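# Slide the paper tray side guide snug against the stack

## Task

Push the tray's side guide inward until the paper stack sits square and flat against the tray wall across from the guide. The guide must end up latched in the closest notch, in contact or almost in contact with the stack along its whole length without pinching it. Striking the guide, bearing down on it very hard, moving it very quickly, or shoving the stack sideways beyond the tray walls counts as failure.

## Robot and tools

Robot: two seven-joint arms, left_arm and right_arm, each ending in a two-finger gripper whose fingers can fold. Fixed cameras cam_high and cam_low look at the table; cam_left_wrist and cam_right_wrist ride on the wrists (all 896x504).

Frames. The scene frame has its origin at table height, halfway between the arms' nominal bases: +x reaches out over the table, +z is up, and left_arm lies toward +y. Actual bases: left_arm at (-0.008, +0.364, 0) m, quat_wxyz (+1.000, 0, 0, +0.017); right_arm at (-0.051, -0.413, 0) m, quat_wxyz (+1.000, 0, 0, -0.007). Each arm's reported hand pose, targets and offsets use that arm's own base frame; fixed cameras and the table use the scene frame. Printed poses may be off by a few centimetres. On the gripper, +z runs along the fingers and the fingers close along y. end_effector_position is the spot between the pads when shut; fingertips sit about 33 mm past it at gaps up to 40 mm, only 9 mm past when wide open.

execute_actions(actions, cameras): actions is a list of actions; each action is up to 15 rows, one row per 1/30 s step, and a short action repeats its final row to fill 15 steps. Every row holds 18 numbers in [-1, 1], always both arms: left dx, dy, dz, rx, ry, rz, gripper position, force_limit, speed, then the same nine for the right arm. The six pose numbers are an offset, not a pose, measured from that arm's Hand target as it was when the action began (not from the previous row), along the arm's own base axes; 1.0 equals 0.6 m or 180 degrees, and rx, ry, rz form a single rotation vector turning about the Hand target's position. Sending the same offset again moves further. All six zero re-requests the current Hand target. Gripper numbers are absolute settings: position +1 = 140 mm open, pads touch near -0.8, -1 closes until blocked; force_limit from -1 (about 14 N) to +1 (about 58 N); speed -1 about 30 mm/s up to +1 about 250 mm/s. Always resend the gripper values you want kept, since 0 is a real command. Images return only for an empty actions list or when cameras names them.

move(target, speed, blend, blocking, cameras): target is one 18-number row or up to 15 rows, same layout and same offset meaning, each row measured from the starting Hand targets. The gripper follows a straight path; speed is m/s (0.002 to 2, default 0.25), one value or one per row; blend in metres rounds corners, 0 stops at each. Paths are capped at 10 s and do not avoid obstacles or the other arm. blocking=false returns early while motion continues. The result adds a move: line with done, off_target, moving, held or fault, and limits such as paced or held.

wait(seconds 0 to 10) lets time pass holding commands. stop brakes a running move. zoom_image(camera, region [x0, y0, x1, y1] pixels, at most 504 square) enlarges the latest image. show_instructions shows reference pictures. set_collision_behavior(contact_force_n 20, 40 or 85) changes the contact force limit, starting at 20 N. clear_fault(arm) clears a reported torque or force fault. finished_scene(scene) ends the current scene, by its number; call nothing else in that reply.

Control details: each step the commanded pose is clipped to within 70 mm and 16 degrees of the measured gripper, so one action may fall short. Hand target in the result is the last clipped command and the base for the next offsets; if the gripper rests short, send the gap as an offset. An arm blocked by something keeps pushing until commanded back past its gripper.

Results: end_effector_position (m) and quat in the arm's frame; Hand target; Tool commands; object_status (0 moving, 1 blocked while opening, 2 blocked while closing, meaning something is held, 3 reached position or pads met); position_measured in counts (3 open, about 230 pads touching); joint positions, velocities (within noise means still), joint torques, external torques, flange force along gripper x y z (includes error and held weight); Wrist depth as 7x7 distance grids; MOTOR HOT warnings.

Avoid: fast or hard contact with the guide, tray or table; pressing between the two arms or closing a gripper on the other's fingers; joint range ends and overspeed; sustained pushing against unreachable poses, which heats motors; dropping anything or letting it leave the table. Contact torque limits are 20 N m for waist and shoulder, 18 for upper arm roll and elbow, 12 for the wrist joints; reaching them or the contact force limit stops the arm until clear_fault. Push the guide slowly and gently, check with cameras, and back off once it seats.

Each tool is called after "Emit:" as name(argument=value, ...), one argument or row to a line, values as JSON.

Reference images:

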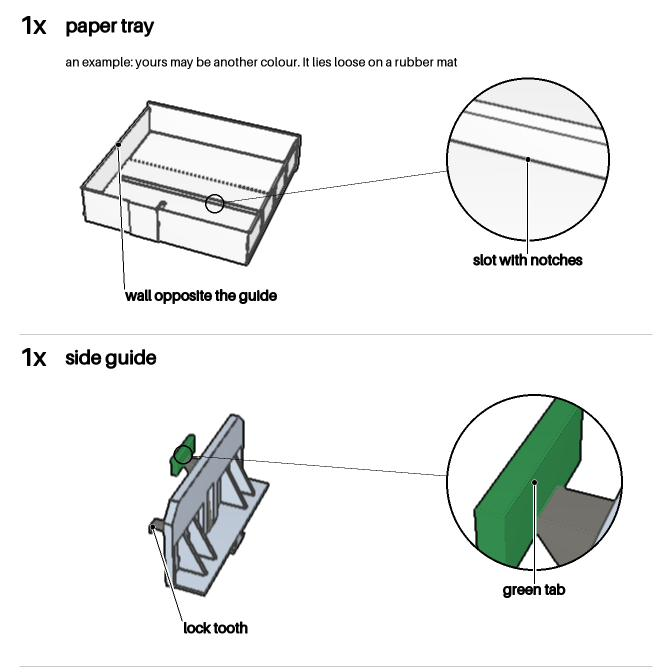

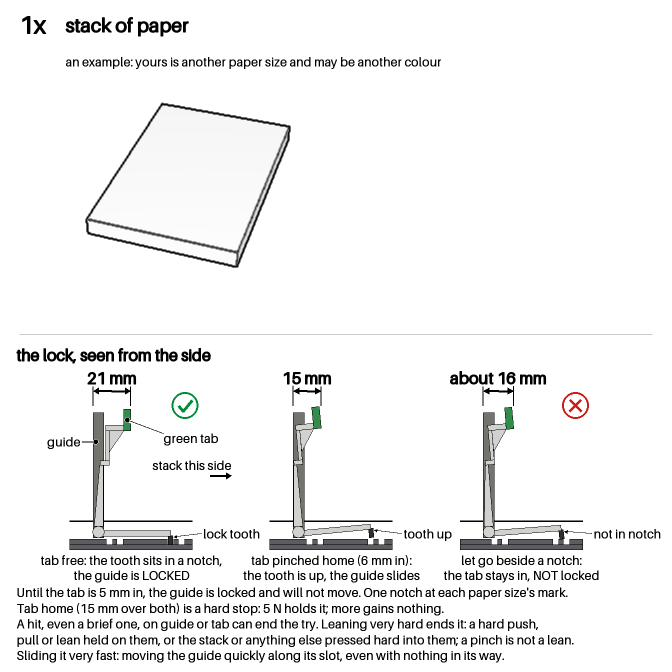

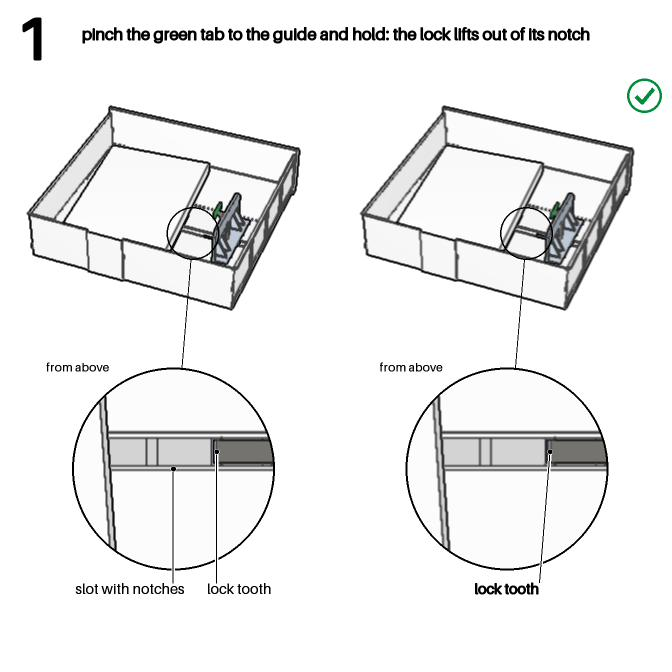

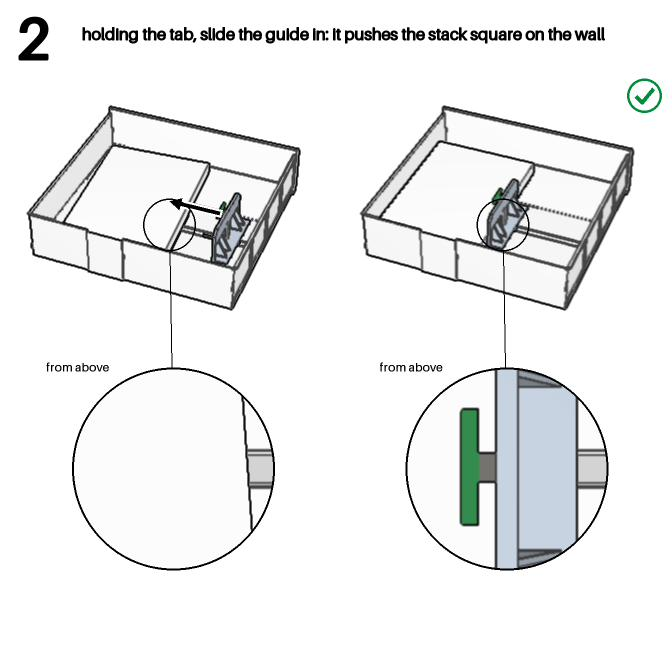

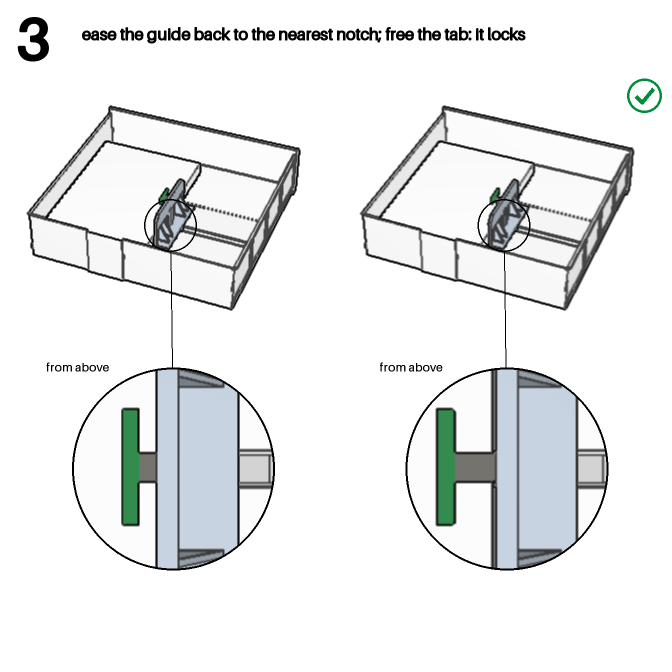

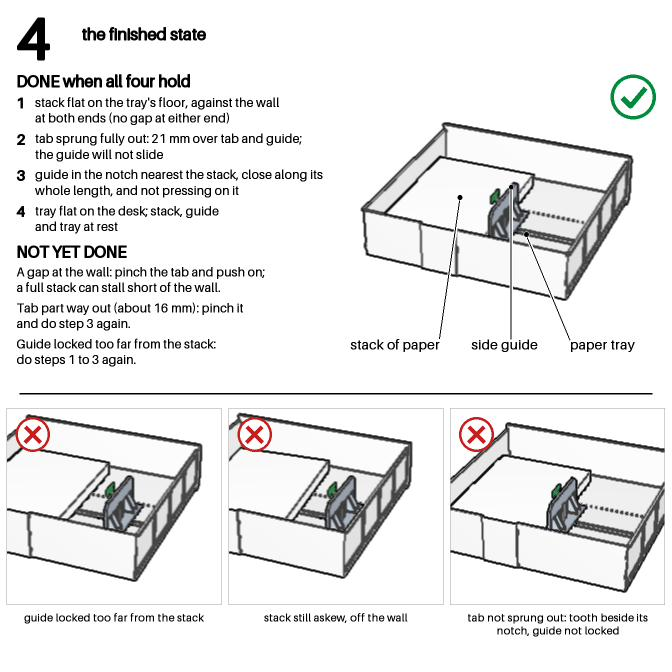

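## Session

Emit:
execute_actions(
  actions=[],
)

Scene clock: 0.00 s.
left_arm: end_effector_position=(+0.6171, -0.4260, +0.2394) position_measured=3 object_status=3 end_effector_quat_wxyz=(-0.394, -0.501, +0.602, -0.481) | right_arm: end_effector_position=(+0.0585, +0.1618, +0.1431) position_measured=3 object_status=3 end_effector_quat_wxyz=(+0.304, +0.099, +0.758, -0.568)
Joint positions: left_arm=[-0.147 0.511 -0.101 -1.81 -1.527 1.936 0.908] | right_arm=[1.641 0.4 0.055 -2.286 -0.25 1.294 -2.611]
Joint velocities: within noise
Joint torques (N m): no reading
External joint torques (N m): no reading
Flange force (N): no reading
Wrist depth (mm): cam_left_wrist=[- - 2309 3595 2516 - 3495 / - 2926 3932 4194 2542 3146 - / - - 2860 - - 592 - / - 131 - 529 541 137 451 / - 120 - 481 457 120 101 / - 399 - 344 350 - 96 / - - - 314 290 292 -] | cam_right_wrist=[191 186 195 225 291 208 154 / - 194 218 676 369 236 174 / 222 210 237 3633 475 275 195 / 211 122 2785 4248 595 136 207 / - 113 - 4177 814 136 91 / - - - 3173 - 651 95 / - - - 2785 - 776 -]
Hand target: left_arm +0.6171, -0.4260, +0.2394; -0.394, -0.501, +0.602, -0.481 | right_arm +0.0585, +0.1618, +0.1431; +0.304, +0.099, +0.758, -0.568
Tool commands: left_gripper/position=+1.0 left_gripper/force_limit=+1.0 left_gripper/speed=+1.0 right_gripper/position=+1.0 right_gripper/force_limit=+1.0 right_gripper/speed=+1.0

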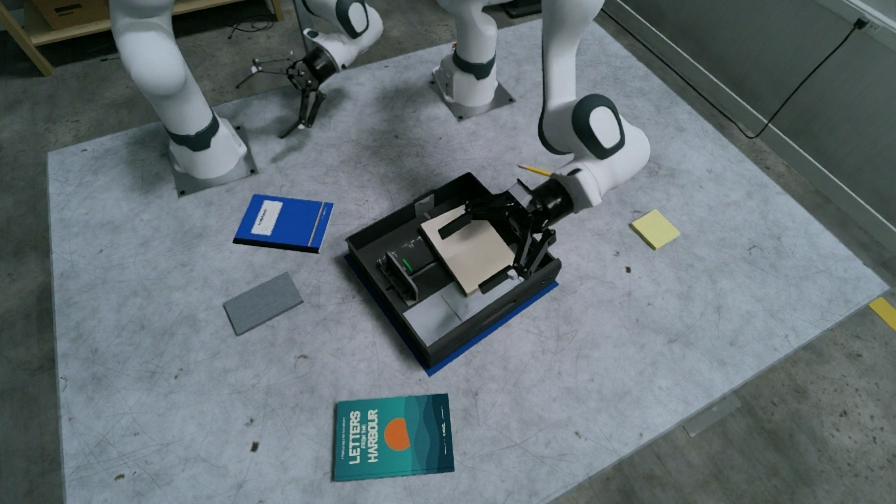

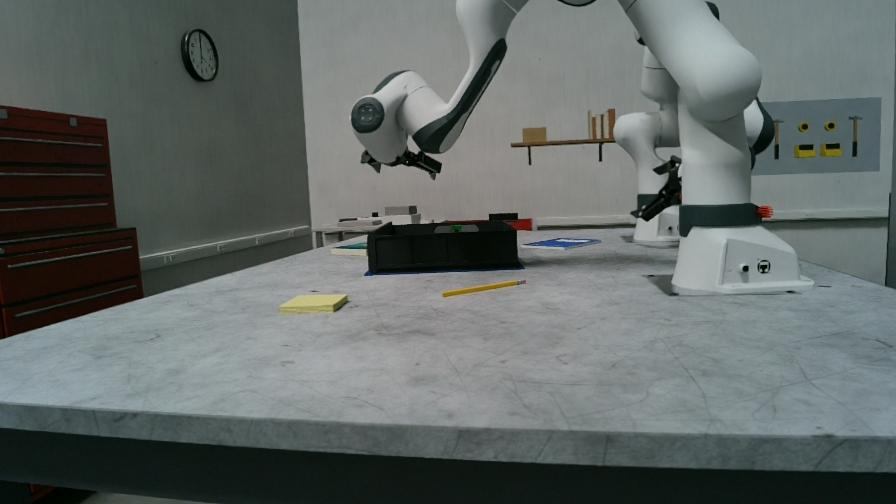

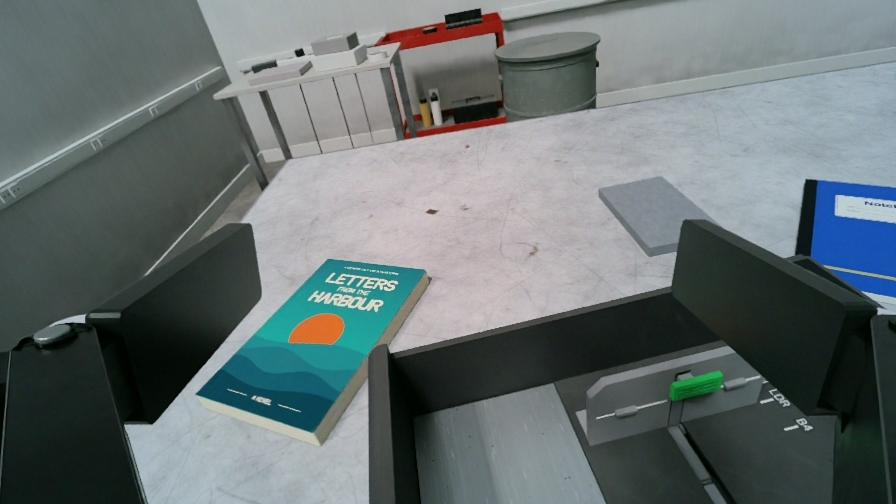

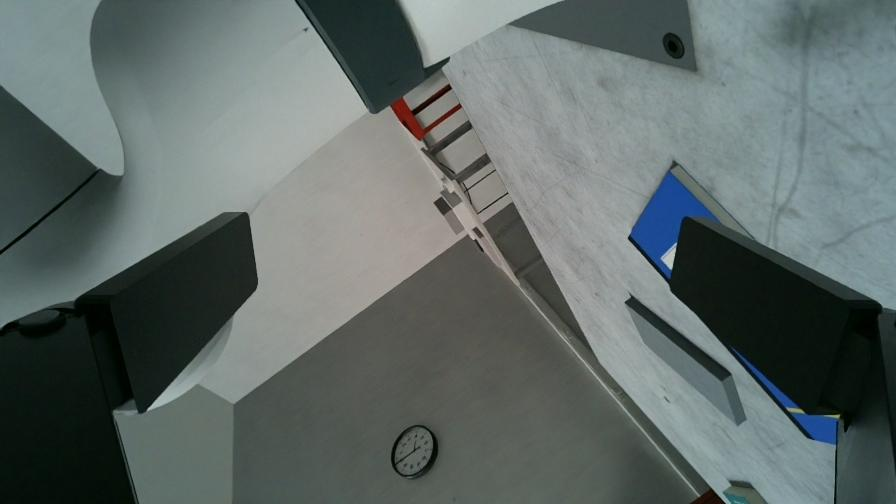

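Emit:
move(
  target=[
    [-0.15,0.05,0.25,0.2874,0.391,0.4897,0,-1,-1,0,0,0,0,0,0,1,1,1],
    [-0.213,-0.105,-0.058,0.2874,0.391,0.4897,0,-1,-1,0,0,0,0,0,0,1,1,1],
  ],
  blend=0.03,
  cameras=["cam_low","cam_left_wrist"],
)

Emit:
zoom_image(
  camera="cam_low",
  region=[350, 140, 550, 280],
)

Scene clock: 7.07 s.
left_arm: end_effector_position=(+0.4885, -0.4884, +0.2029) position_measured=129 object_status=3 end_effector_quat_wxyz=(-0.001, +0.999, +0.049, -0.002) | right_arm: end_effector_position=(+0.0585, +0.1618, +0.1431) position_measured=3 object_status=3 end_effector_quat_wxyz=(+0.304, +0.099, +0.758, -0.568)
Joint positions: left_arm=[-0.559 0.481 -0.287 -1.46 0.138 1.916 -2.531] | right_arm=[1.641 0.4 0.055 -2.286 -0.25 1.294 -2.611]
Joint velocities: left_arm=[0 0.001 -0.001 0.001 0 0.001 -0.006] | right_arm=[within noise]
Joint torques (N m): left_arm=[-0.66 -47.88 -2.41 25.67 0.9 2.72 -0.33] | right_arm=[0.18 -34.19 1.09 12.78 0.15 -2.18 -0.19]
External joint torques (N m): left_arm=[-0.87 -0.8 1.05 0.99 0.01 0.15 -0.33] | right_arm=[0.17 -1.11 0.39 0.31 0.01 -0.12 -0.1]
Flange force (N): left_arm=[1.3 3.4 -1.7] | right_arm=[-1.2 -2.9 0.2]
Wrist depth (mm): cam_left_wrist=[- - 289 289 283 292 - / 279 279 - 301 294 - - / - - 321 321 318 - 344 / 306 - 134 332 144 362 - / - - 110 - 126 95 364 / - - - - - - - / - - - - - - -] | cam_right_wrist=[191 187 196 224 292 201 154 / - 194 213 625 351 236 174 / 222 209 233 1913 454 277 196 / 212 122 3979 - 517 136 207 / - 113 2984 6266 803 136 91 / - 262 3856 - 2584 644 96 / - 5449 3434 2785 2258 809 -]
Hand target: left_arm +0.4893, -0.4890, +0.2046; +0.000, +0.999, +0.053, +0.000 | right_arm +0.0585, +0.1618, +0.1431; +0.304, +0.099, +0.758, -0.568
Off the commanded pose: left_arm 0.002 m, 0 deg | right_arm 0.000 m, 0 deg.
move: done; limits=paced
Images, in order (width x height): cam_low 896x504, cam_left_wrist 896x504.

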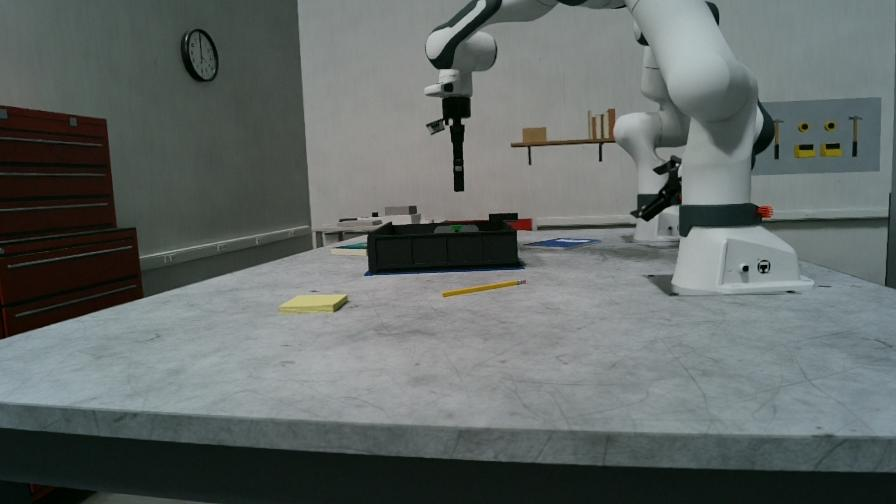

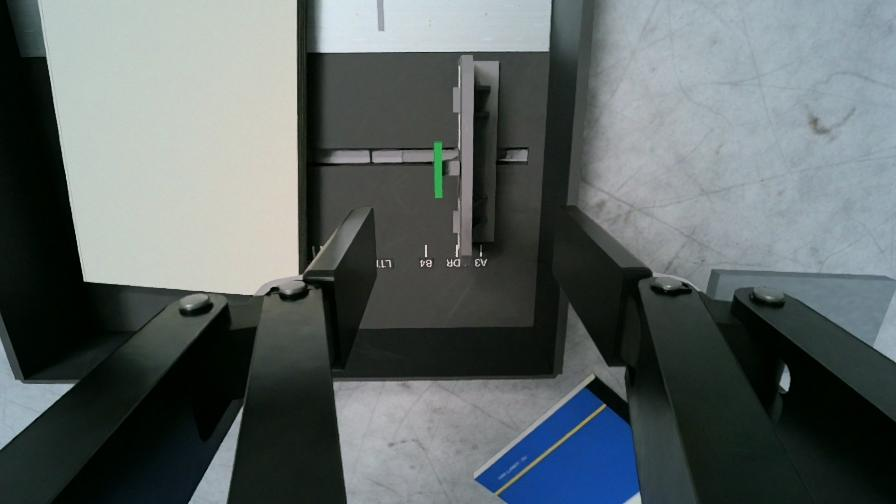

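Scaled by 2.520.

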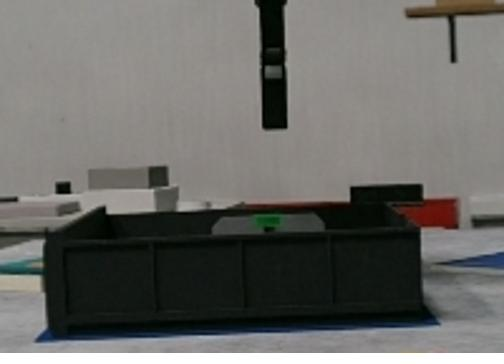

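Emit:
move(
  target=[
    [0.016,0.0015,-0.05,0,0,0,0,-1,-1,0,0,0,0,0,0,1,1,1],
    [0.016,0.0015,-0.177,0,0,0,0,-1,-1,0,0,0,0,0,0,1,1,1],
  ],
  blend=0.02,
  speed=0.12,
  cameras=["cam_low","cam_left_wrist"],
)

Emit:
zoom_image(
  camera="cam_low",
  region=[350, 140, 550, 280],
)

Scene clock: 9.27 s.
left_arm: end_effector_position=(+0.4976, -0.4877, +0.0978) position_measured=129 object_status=3 end_effector_quat_wxyz=(+0.000, +0.999, +0.050, -0.002) | right_arm: end_effector_position=(+0.0585, +0.1618, +0.1431) position_measured=3 object_status=3 end_effector_quat_wxyz=(+0.304, +0.099, +0.758, -0.568)
Joint positions: left_arm=[-0.563 0.593 -0.26 -1.557 0.167 2.124 -2.541] | right_arm=[1.641 0.4 0.055 -2.286 -0.25 1.294 -2.611]
Joint velocities: left_arm=[0.001 -0.001 0.001 0 0 0.004 -0.001] | right_arm=[within noise]
Joint torques (N m): left_arm=[-0.63 -49.41 -3.03 24.89 1.17 2.69 -0.36] | right_arm=[0.15 -34.23 1.12 12.78 0.15 -2.18 -0.21]
External joint torques (N m): left_arm=[-0.58 0.05 1.1 0.97 0.37 0.1 -0.36] | right_arm=[0.12 -1.04 0.41 0.18 0.01 -0.14 -0.11]
Flange force (N): left_arm=[3.1 5.3 0.1] | right_arm=[-1.2 -2.9 0.5]
Wrist depth (mm): cam_left_wrist=[- - 190 192 190 154 - / - - 202 199 200 155 - / - - 210 205 210 157 - / - - 168 220 167 - 252 / - - 109 - - 95 - / - - - - - - - / - - - - - - -] | cam_right_wrist=[2410 187 195 225 284 208 154 / 227 194 214 3686 341 236 173 / 222 210 3633 3741 456 275 195 / 211 122 - - 590 136 206 / - 113 - - 833 136 91 / - - - - - 578 95 / - - - 3686 - 783 -]
Hand target: left_arm +0.4989, -0.4881, +0.0984; +0.000, +0.999, +0.053, +0.000 | right_arm +0.0585, +0.1618, +0.1431; +0.304, +0.099, +0.758, -0.568
Off the commanded pose: left_arm 0.001 m, 0 deg | right_arm 0.000 m, 0 deg.
move: done; blend cut to 0.0158 m at target 1
Images, in order (width x height): cam_low 896x504, cam_left_wrist 896x504.

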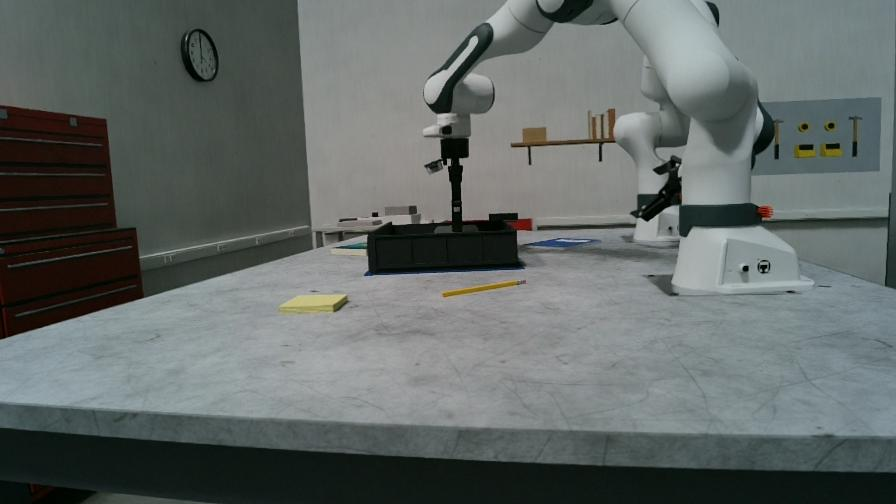

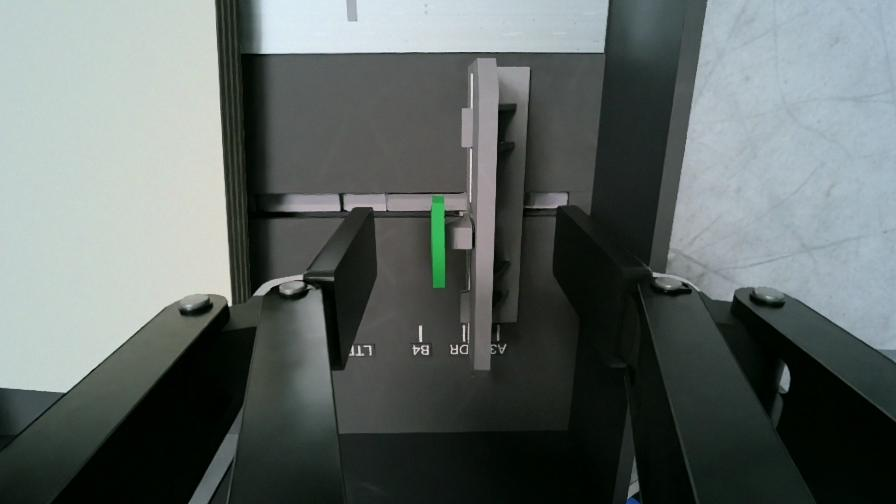

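Scaled by 2.520.

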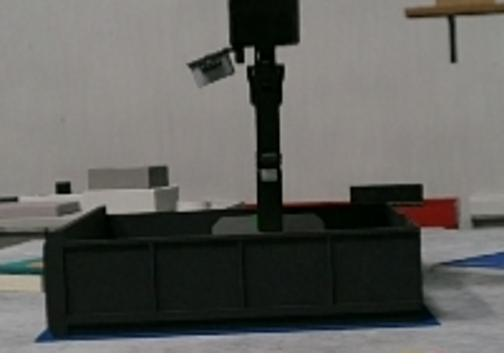

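Emit:
execute_actions(
  actions=[
    [[0,0,0,0,0,0,-1,-1,-1,0,0,0,0,0,0,1,1,1]],
    [[0,0,0,0,0,0,-1,-1,-1,0,0,0,0,0,0,1,1,1]],
    [[0,0,0,0,0,0,-1,-1,-1,0,0,0,0,0,0,1,1,1]],
    [[0,0,0,0,0,0,-1,-1,-1,0,0,0,0,0,0,1,1,1]],
  ],
  cameras=["cam_left_wrist"],
)

Emit:
move(
  target=[-0.0168,0.157,0,0,0,0,-1,-1,-1,0,0,0,0,0,0,1,1,1],
  speed=0.05,
  cameras=["cam_left_wrist"],
)

Scene clock: 11.83 s.
left_arm: end_effector_position=(+0.4981, -0.4883, +0.0981) position_measured=208 object_status=2 end_effector_quat_wxyz=(+0.000, +0.999, +0.050, -0.001) | right_arm: end_effector_position=(+0.0585, +0.1618, +0.1431) position_measured=3 object_status=3 end_effector_quat_wxyz=(+0.304, +0.099, +0.758, -0.568)
Joint positions: left_arm=[-0.565 0.593 -0.258 -1.557 0.167 2.126 -2.541] | right_arm=[1.641 0.4 0.055 -2.286 -0.25 1.294 -2.611]
Joint torques (N m): left_arm=[-0.39 -49.08 -2.76 24.76 0.85 2.78 -0.36] | right_arm=[0.18 -34.25 1.13 12.73 0.14 -2.18 -0.19]
External joint torques (N m): left_arm=[-0.34 0.44 1.33 0.78 0.04 0.17 -0.36] | right_arm=[0.16 -1.09 0.43 0.18 0.01 -0.13 -0.09]
External joint torques at the end of the 1st action: left_arm=[-0.52 -0.19 1.42 1.21 0.23 0.16 -0.35] | right_arm=[0.07 -0.97 0.38 0.13 0 -0.15 -0.07]
External joint torques at the end of the 2nd action: left_arm=[-0.8 -0.12 1.22 0.99 0.2 0.13 -0.33] | right_arm=[0.22 -1.07 0.42 0.19 0.02 -0.13 -0.1]
External joint torques at the end of the 3rd action: left_arm=[0.06 0.57 1.54 0.78 0.16 0.51 -0.38] | right_arm=[0.27 -1.2 0.56 0.31 -0.01 -0.13 -0.11]
Flange force (N): left_arm=[3.3 4.9 0.7] | right_arm=[-1.2 -3.0 0.6]
Flange force at the end of the 1st action (N): left_arm=[3.5 5.5 -0.3] | right_arm=[-1.1 -2.7 0.6]
Flange force at the end of the 2nd action (N): left_arm=[2.7 5.1 -0.1] | right_arm=[-1.1 -3.0 0.5]
Flange force at the end of the 3rd action (N): left_arm=[3.4 4.2 1.6] | right_arm=[-1.2 -3.3 0.2]
Wrist depth (mm): cam_left_wrist=[- - 190 192 192 211 - / - - 200 198 200 154 224 / - - 209 209 209 232 - / - 198 225 155 209 247 - / - - - - - - - / - - - - - - 263 / - - - - - - -] | cam_right_wrist=[190 186 196 223 293 208 154 / 2506 194 213 601 366 236 173 / 222 210 - 2506 468 278 195 / 211 122 - - 624 136 207 / - 113 - - 1049 135 91 / - - - 2482 2724 607 95 / - - - 3434 2666 905 -]
Hand target: left_arm +0.4989, -0.4881, +0.0984; +0.000, +0.999, +0.053, +0.000 | right_arm +0.0585, +0.1618, +0.1431; +0.304, +0.099, +0.758, -0.568
Off the commanded pose: left_arm 0.001 m, 0 deg | right_arm 0.000 m, 0 deg.
Images, in order (width x height): cam_left_wrist 896x504.

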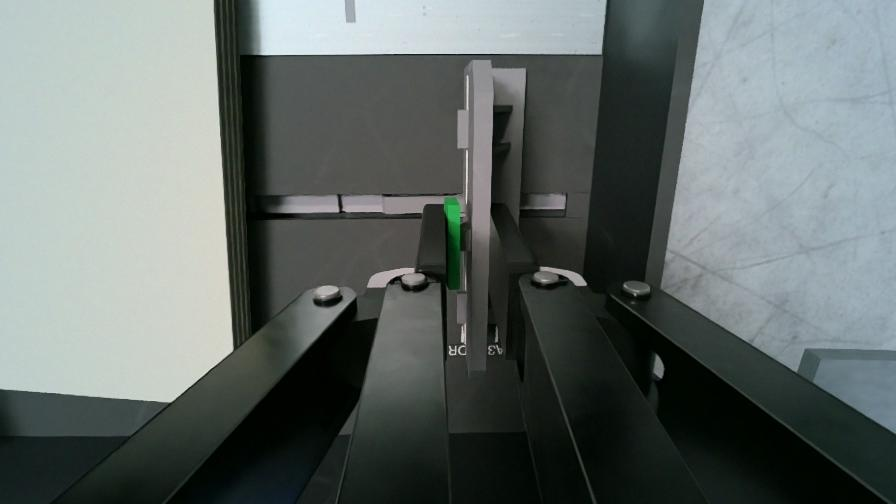

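Scene clock: 14.30 s.
left_arm: end_effector_position=(+0.4868, -0.3941, +0.0973) position_measured=208 object_status=2 end_effector_quat_wxyz=(-0.002, +0.999, +0.051, -0.002) | right_arm: end_effector_position=(+0.0585, +0.1618, +0.1431) position_measured=3 object_status=3 end_effector_quat_wxyz=(+0.304, +0.099, +0.758, -0.568)
Joint positions: left_arm=[-0.429 0.385 -0.273 -1.889 0.132 2.251 -2.441] | right_arm=[1.641 0.4 0.055 -2.286 -0.25 1.294 -2.611]
Joint velocities: left_arm=[0.003 0 0 0 0 0.001 0.004] | right_arm=[within noise]
Joint torques (N m): left_arm=[1.23 -42.93 -1.65 23.64 0.36 3.11 -0.07] | right_arm=[0.19 -34.22 1.11 12.71 0.15 -2.19 -0.2]
External joint torques (N m): left_arm=[1.32 -0.34 1.44 0.58 -0.38 0.51 -0.07] | right_arm=[0.22 -0.94 0.46 0.07 0.02 -0.14 -0.1]
Flange force (N): left_arm=[1.7 -1.4 0.1] | right_arm=[-0.9 -2.9 0.7]
Wrist depth (mm): cam_left_wrist=[170 171 - 193 192 193 189 / - 177 179 182 202 205 198 / - - 188 185 210 213 191 / - 195 - 156 222 228 191 / - - - - - - 183 / - - - - - - - / - - - - - - -] | cam_right_wrist=[192 187 195 224 292 209 154 / - 194 214 610 368 235 173 / 222 209 - - 423 276 196 / 212 122 - 2785 - 136 207 / - 113 4642 - 1040 136 91 / - 266 3979 - 2457 700 95 / - - 3057 3481 2558 2038 -]
Hand target: left_arm +0.4888, -0.3939, +0.0984; +0.000, +0.999, +0.053, +0.000 | right_arm +0.0585, +0.1618, +0.1431; +0.304, +0.099, +0.758, -0.568
Off the commanded pose: left_arm 0.002 m, 0 deg | right_arm 0.000 m, 0 deg.
move: done
Images, in order (width x height): cam_left_wrist 896x504.

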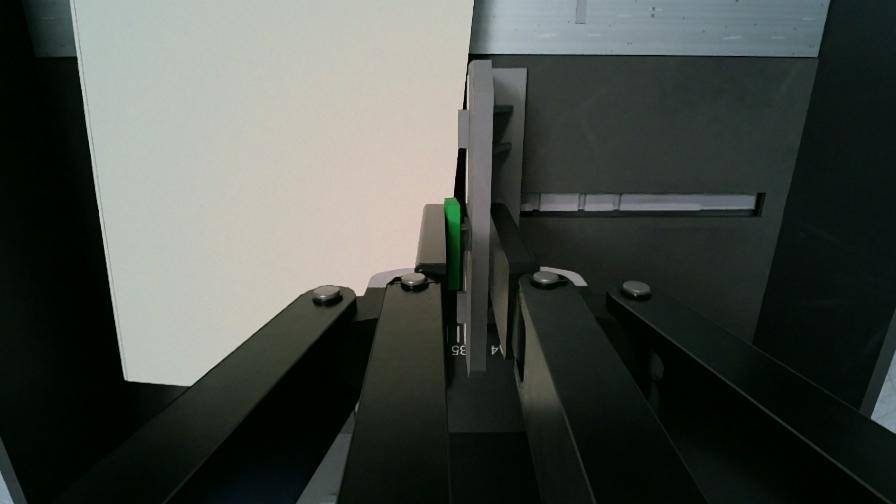

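Emit:
move(
  target=[-0.005,0.0464,0,0,0,0,-1,-1,-1,0,0,0,0,0,0,1,1,1],
  speed=0.03,
  cameras=["cam_left_wrist"],
)

Scene clock: 15.93 s.
left_arm: end_effector_position=(+0.4836, -0.3684, +0.0970) position_measured=208 object_status=2 end_effector_quat_wxyz=(-0.001, +0.999, +0.051, -0.001) | right_arm: end_effector_position=(+0.0585, +0.1618, +0.1431) position_measured=3 object_status=3 end_effector_quat_wxyz=(+0.304, +0.099, +0.758, -0.568)
Joint positions: left_arm=[-0.392 0.332 -0.274 -1.97 0.116 2.284 -2.402] | right_arm=[1.641 0.4 0.055 -2.286 -0.25 1.294 -2.611]
Joint velocities: left_arm=[0.002 0 0 -0.001 -0.001 0.002 0.004] | right_arm=[within noise]
Joint torques (N m): left_arm=[2 -41.85 -0.54 23.03 0.53 2.54 -0.1] | right_arm=[0.21 -34.21 1.09 12.73 0.15 -2.18 -0.25]
External joint torques (N m): left_arm=[2.08 -1.28 2.11 0.34 -0.19 -0.05 -0.1] | right_arm=[0.24 -1.06 0.44 0.17 0.02 -0.13 -0.15]
Flange force (N): left_arm=[0.4 -4.3 -2.2] | right_arm=[-1.1 -3.0 0.5]
Wrist depth (mm): cam_left_wrist=[- 169 171 - 192 194 194 / 176 181 180 147 202 203 203 / - 188 - - 213 - 212 / - - - 157 224 226 224 / - - - - - 89 - / - - - - - - - / - - - - - - -] | cam_right_wrist=[189 187 196 221 291 208 154 / 2611 194 218 746 367 235 173 / 222 209 3481 2321 469 278 196 / 212 122 - 4109 622 136 206 / - 113 - - 3173 136 91 / - 275 - - 2482 656 95 / - - - 2816 2321 2199 -]
Hand target: left_arm +0.4858, -0.3661, +0.0984; +0.000, +0.999, +0.053, +0.000 | right_arm +0.0585, +0.1618, +0.1431; +0.304, +0.099, +0.758, -0.568
Off the commanded pose: left_arm 0.003 m, 0 deg | right_arm 0.000 m, 0 deg.
move: done
Images, in order (width x height): cam_left_wrist 896x504.

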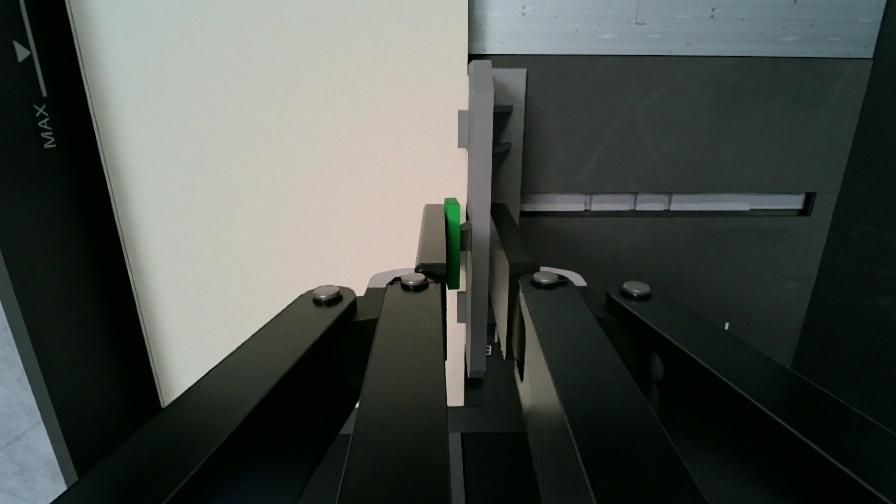

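Emit:
move(
  target=[-0.0021,0.02,0,0,0,0,-1,-1,-1,0,0,0,0,0,0,1,1,1],
  speed=0.025,
  cameras=["cam_left_wrist"],
)

Scene clock: 17.07 s.
left_arm: end_effector_position=(+0.4824, -0.3582, +0.0969) position_measured=208 object_status=2 end_effector_quat_wxyz=(+0.001, +0.999, +0.051, -0.001) | right_arm: end_effector_position=(+0.0585, +0.1618, +0.1431) position_measured=3 object_status=3 end_effector_quat_wxyz=(+0.304, +0.099, +0.758, -0.568)
Joint positions: left_arm=[-0.377 0.31 -0.275 -2.002 0.109 2.298 -2.384] | right_arm=[1.641 0.4 0.055 -2.286 -0.25 1.294 -2.611]
Joint velocities: left_arm=[0.002 -0.001 -0.001 -0.001 -0.001 0.001 0.005] | right_arm=[within noise]
Joint torques (N m): left_arm=[2.45 -41.86 0.1 22.86 0.68 2.11 0.04] | right_arm=[0.12 -34.28 1.17 12.75 0.14 -2.19 -0.16]
External joint torques (N m): left_arm=[2.5 -1.86 2.58 0.1 -0.03 -0.51 0.04] | right_arm=[0.12 -1.1 0.5 0.15 0.01 -0.14 -0.06]
Flange force (N): left_arm=[-0.4 -6.3 -3.9] | right_arm=[-1.1 -3.1 0.7]
Wrist depth (mm): cam_left_wrist=[- 164 170 170 193 193 195 / 177 - 178 - 202 204 205 / - - - 154 210 210 212 / 183 197 196 158 223 226 223 / 174 - - - - - 223 / - - - - - - - / - - - - - - -] | cam_right_wrist=[190 186 195 225 286 209 154 / 223 194 219 617 366 236 173 / 222 209 3798 3530 482 278 195 / 212 122 4820 4642 584 136 207 / - 113 - - - 136 91 / - 287 4397 - - 574 95 / - - - 2457 2457 1694 -]
Hand target: left_arm +0.4845, -0.3541, +0.0984; +0.000, +0.999, +0.053, +0.000 | right_arm +0.0585, +0.1618, +0.1431; +0.304, +0.099, +0.758, -0.568
Off the commanded pose: left_arm 0.005 m, 0 deg | right_arm 0.000 m, 0 deg.
move: off_target (left_arm)
Images, in order (width x height): cam_left_wrist 896x504.

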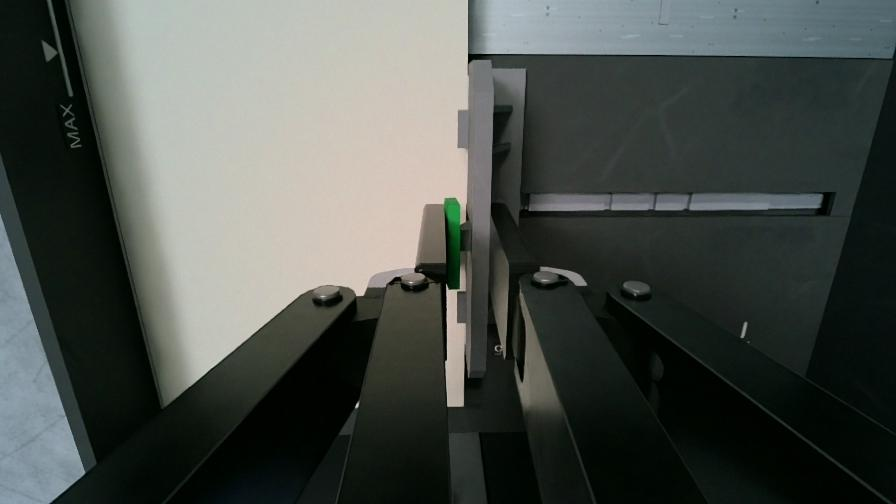

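Emit:
move(
  target=[-0.0014,0.0133,0,0,0,0,-1,-1,-1,0,0,0,0,0,0,1,1,1],
  speed=0.02,
  cameras=["cam_left_wrist"],
)

Scene clock: 18.10 s.
left_arm: end_effector_position=(+0.4810, -0.3532, +0.0968) position_measured=208 object_status=2 end_effector_quat_wxyz=(+0.002, +0.999, +0.049, +0.000) | right_arm: end_effector_position=(+0.0585, +0.1618, +0.1431) position_measured=3 object_status=3 end_effector_quat_wxyz=(+0.304, +0.099, +0.758, -0.568)
Joint positions: left_arm=[-0.369 0.297 -0.275 -2.023 0.103 2.31 -2.37] | right_arm=[1.641 0.4 0.055 -2.286 -0.25 1.294 -2.611]
Joint velocities: left_arm=[0.001 0 -0.001 -0.001 0 0 0.004] | right_arm=[within noise]
Joint torques (N m): left_arm=[3.56 -41.93 1.51 22.65 0.95 1.49 -0.07] | right_arm=[0.14 -34.27 1.13 12.73 0.14 -2.17 -0.24]
External joint torques (N m): left_arm=[3.45 -2.43 3.74 -0.04 0.24 -1.14 -0.07] | right_arm=[0.14 -1.1 0.45 0.16 0.01 -0.12 -0.15]
Flange force (N): left_arm=[-0.3 -8.2 -5.8] | right_arm=[-1.3 -3.0 0.7]
Wrist depth (mm): cam_left_wrist=[- 169 167 192 193 194 195 / - - - - 202 203 205 / - - - 153 226 214 213 / - 194 - 158 224 228 224 / - - - - - - - / - - - - - - - / - - - - - - -] | cam_right_wrist=[189 186 196 224 280 208 154 / - 194 214 641 367 236 173 / 221 209 244 2457 474 276 195 / 212 122 3798 4248 739 136 206 / - 113 4397 - 995 136 91 / - - - - - 572 96 / - - - 2915 - 1729 -]
Hand target: left_arm +0.4837, -0.3461, +0.0984; +0.000, +0.999, +0.053, +0.000 | right_arm +0.0585, +0.1618, +0.1431; +0.304, +0.099, +0.758, -0.568
Off the commanded pose: left_arm 0.008 m, 1 deg | right_arm 0.000 m, 0 deg.
move: off_target (left_arm)
Images, in order (width x height): cam_left_wrist 896x504.

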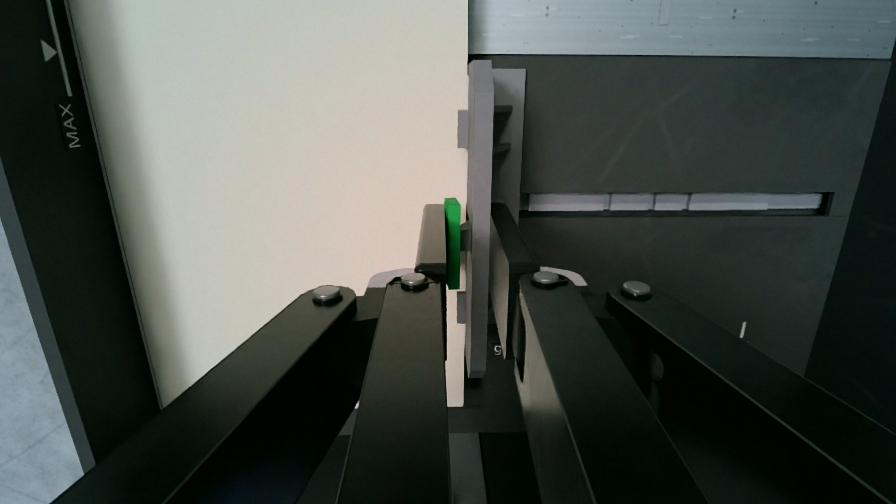

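Emit:
move(
  target=[-0.0043,-0.013,0,0,0,0,-1,-1,-1,0,0,0,0,0,0,1,1,1],
  speed=0.02,
)

Emit:
execute_actions(
  actions=[
    [[0,0,0,0,0,0,-0.43,-1,-1,0,0,0,0,0,0,1,1,1]],
    [[0,0,0,0,0,0,-0.43,-1,-1,0,0,0,0,0,0,1,1,1]],
  ],
  cameras=["cam_left_wrist"],
)

Emit:
zoom_image(
  camera="cam_left_wrist",
  region=[380, 150, 660, 310],
)

Scene clock: 19.07 s.
left_arm: end_effector_position=(+0.4810, -0.3534, +0.0969) position_measured=208 object_status=2 end_effector_quat_wxyz=(+0.001, +0.999, +0.049, -0.001) | right_arm: end_effector_position=(+0.0585, +0.1618, +0.1431) position_measured=3 object_status=3 end_effector_quat_wxyz=(+0.304, +0.099, +0.758, -0.568)
Joint positions: left_arm=[-0.372 0.3 -0.273 -2.018 0.105 2.304 -2.372] | right_arm=[1.641 0.4 0.055 -2.286 -0.25 1.294 -2.611]
Joint velocities: left_arm=[-0.005 0.001 0.001 0.002 0 -0.003 -0.004] | right_arm=[within noise]
Joint torques (N m): left_arm=[-0.5 -41.43 -1.49 24.24 0.77 2.28 -0.52] | right_arm=[0.2 -34.29 1.08 12.8 0.14 -2.18 -0.19]
External joint torques (N m): left_arm=[-0.64 -2.02 0.71 1.68 0.07 -0.32 -0.52] | right_arm=[0.16 -1.19 0.36 0.28 0.01 -0.13 -0.09]
Flange force (N): left_arm=[0.9 2.5 -4.3] | right_arm=[-1.4 -3.1 0.4]
Wrist depth (mm): cam_left_wrist=[- - 168 174 192 193 195 / - - 181 182 204 205 208 / - - 184 184 214 214 214 / - - - 156 224 223 221 / 173 - - - - - 220 / 172 - - - - - - / - - - - - - -] | cam_right_wrist=[188 187 196 224 292 208 154 / 197 194 214 617 366 236 173 / 222 209 2915 3916 473 277 195 / 212 122 - 5222 586 136 207 / - 113 3434 3686 1007 136 91 / - - - 3094 2785 628 96 / - - 3173 3741 2584 939 -]
Hand target: left_arm +0.4811, -0.3539, +0.0984; +0.000, +0.999, +0.053, +0.000 | right_arm +0.0585, +0.1618, +0.1431; +0.304, +0.099, +0.758, -0.568
Off the commanded pose: left_arm 0.002 m, 0 deg | right_arm 0.000 m, 0 deg.
move: done

Scene clock: 20.27 s.
left_arm: end_effector_position=(+0.4809, -0.3535, +0.0973) position_measured=183 object_status=3 end_effector_quat_wxyz=(+0.000, +0.999, +0.051, -0.001) | right_arm: end_effector_position=(+0.0585, +0.1618, +0.1431) position_measured=3 object_status=3 end_effector_quat_wxyz=(+0.304, +0.099, +0.758, -0.568)
Joint positions: left_arm=[-0.374 0.3 -0.272 -2.016 0.105 2.301 -2.376] | right_arm=[1.641 0.4 0.055 -2.286 -0.25 1.294 -2.611]
Joint torques (N m): left_arm=[-0.71 -39.86 -1.68 23.74 0.73 2.55 -0.39] | right_arm=[0.18 -34.23 1.08 12.76 0.15 -2.19 -0.19]
External joint torques (N m): left_arm=[-0.86 -0.2 0.51 1.03 0.03 -0.06 -0.39] | right_arm=[0.1 -1.02 0.33 0.16 0.01 -0.15 -0.09]
External joint torques at the end of the 1st action: left_arm=[-0.41 -0.46 0.88 1.42 0.02 -0.04 -0.39] | right_arm=[0.18 -1.06 0.48 0.24 0.01 -0.13 -0.04]
Flange force (N): left_arm=[2.3 4.0 -0.6] | right_arm=[-1.2 -2.8 0.5]
Flange force at the end of the 1st action (N): left_arm=[3.3 3.9 -1.2] | right_arm=[-1.0 -2.9 0.3]
Wrist depth (mm): cam_left_wrist=[168 - - 192 193 194 195 / - - - 180 202 204 204 / 182 187 187 188 211 213 213 / 173 - - 158 221 227 224 / 175 - - 205 - - 222 / - - - 221 - - - / - - - 232 - - -] | cam_right_wrist=[188 187 196 225 291 209 154 / 2695 193 218 558 368 236 173 / 223 210 3298 2457 412 277 196 / 211 122 - 2124 584 136 206 / - 113 - - 921 136 91 / - 267 - 2199 2532 656 95 / - - - 3686 2754 942 -]
Hand target: left_arm +0.4811, -0.3539, +0.0984; +0.000, +0.999, +0.053, +0.000 | right_arm +0.0585, +0.1618, +0.1431; +0.304, +0.099, +0.758, -0.568
Off the commanded pose: left_arm 0.001 m, 0 deg | right_arm 0.000 m, 0 deg.
Images, in order (width x height): cam_left_wrist 896x504.

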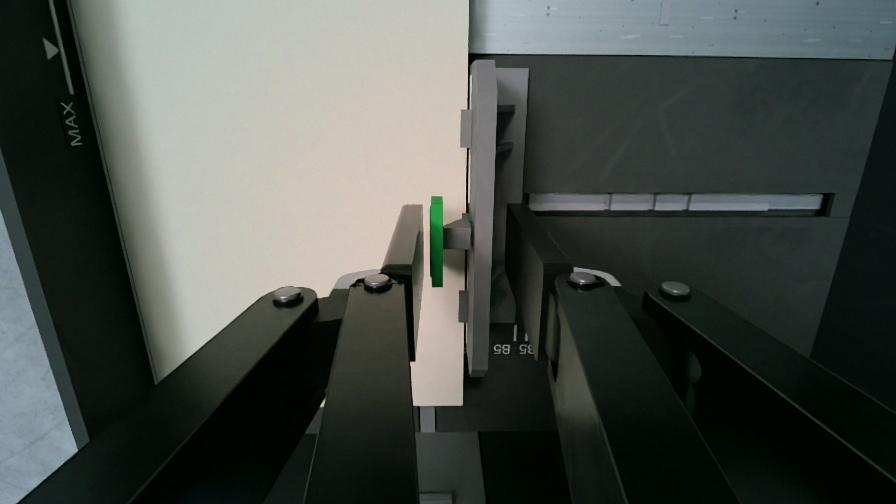

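Scaled by 1.800.

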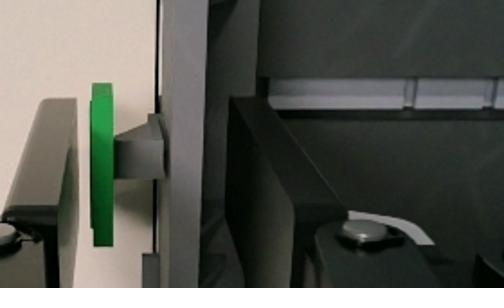

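Emit:
move(
  target=[
    [0,0,0.004,0,0,0,-0.03,-1,-1,0,0,0,0,0,0,1,1,1],
    [0,0,0.15,0,0,0,-0.03,-1,-1,0,0,0,0,0,0,1,1,1],
    [-0.1,0.25,0.4,0,0,0,-0.03,-1,-1,0,0,0,0,0,0,1,1,1],
  ],
  speed=0.15,
  cameras=["cam_high","cam_left_wrist"],
)

Emit:
zoom_image(
  camera="cam_high",
  region=[400, 150, 580, 310],
)

Scene clock: 25.53 s.
left_arm: end_effector_position=(+0.4221, -0.2043, +0.3388) position_measured=132 object_status=3 end_effector_quat_wxyz=(+0.000, +0.998, +0.056, +0.001) | right_arm: end_effector_position=(+0.0585, +0.1618, +0.1431) position_measured=3 object_status=3 end_effector_quat_wxyz=(+0.304, +0.099, +0.758, -0.568)
Joint positions: left_arm=[-0.286 -0.297 -0.144 -2.082 -0.043 1.789 -2.098] | right_arm=[1.641 0.4 0.055 -2.286 -0.25 1.294 -2.611]
Joint velocities: left_arm=[0 0.001 -0.001 0.001 0.001 0 0.005] | right_arm=[within noise]
Joint torques (N m): left_arm=[-0.63 -22.4 1.85 25.5 0.9 2.45 0.09] | right_arm=[0.17 -34.3 1.12 12.7 0.14 -2.2 -0.2]
External joint torques (N m): left_arm=[-0.69 -0.24 0.74 0.52 -0.02 -0.19 0.09] | right_arm=[0.11 -1.24 0.38 0.18 0 -0.15 -0.1]
Flange force (N): left_arm=[0.7 -0.2 -1.8] | right_arm=[-1.5 -3.3 0.8]
Wrist depth (mm): cam_left_wrist=[- 426 446 - 384 419 411 / - 456 - 438 - 458 429 / - - 471 - 432 - 453 / - 505 159 - 143 - - / - - 91 - - 96 530 / - - - - - - - / - - - - - - -] | cam_right_wrist=[191 187 195 224 290 208 154 / 226 194 215 658 352 235 174 / 222 209 3530 2258 477 277 196 / 212 122 3916 2343 598 136 206 / - 113 2695 - 908 127 91 / - 3387 3298 - 2785 608 95 / - - - 2482 2258 2199 -]
Hand target: left_arm +0.4211, -0.2039, +0.3384; +0.000, +0.999, +0.053, +0.000 | right_arm +0.0585, +0.1618, +0.1431; +0.304, +0.099, +0.758, -0.568
Off the commanded pose: left_arm 0.001 m, 0 deg | right_arm 0.000 m, 0 deg.
move: done
Images, in order (width x height): cam_high 896x504, cam_left_wrist 896x504.

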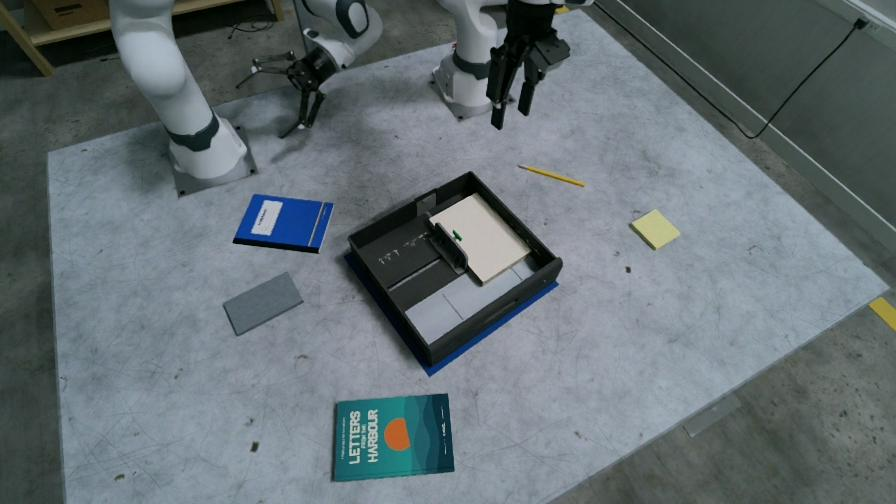

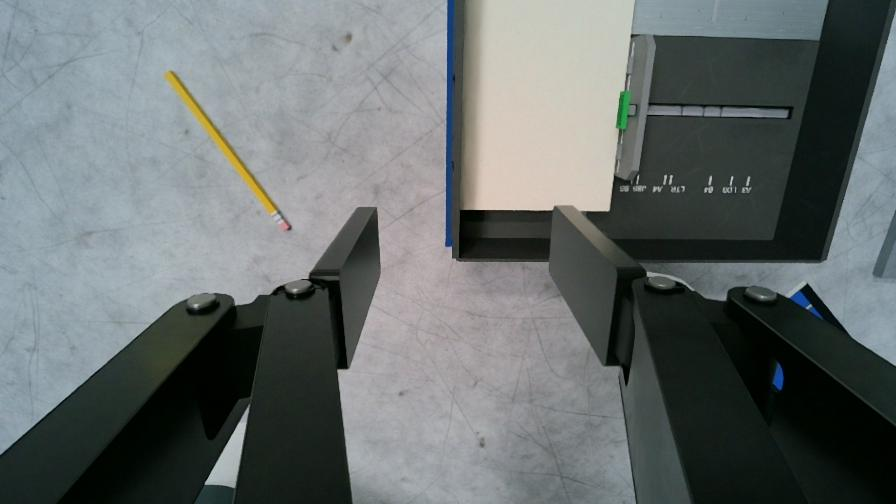

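Scaled by 2.800.

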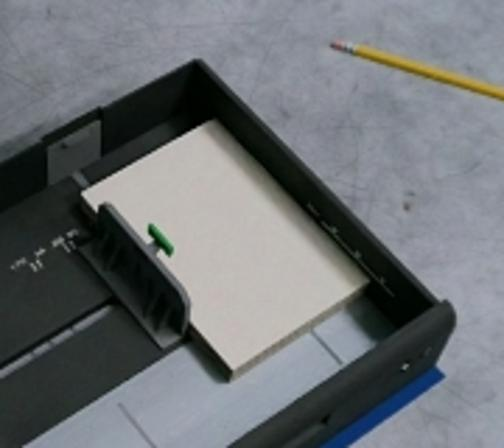

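Emit:
finished_scene(
  scene=3,
)

The scene is finished: the task was done.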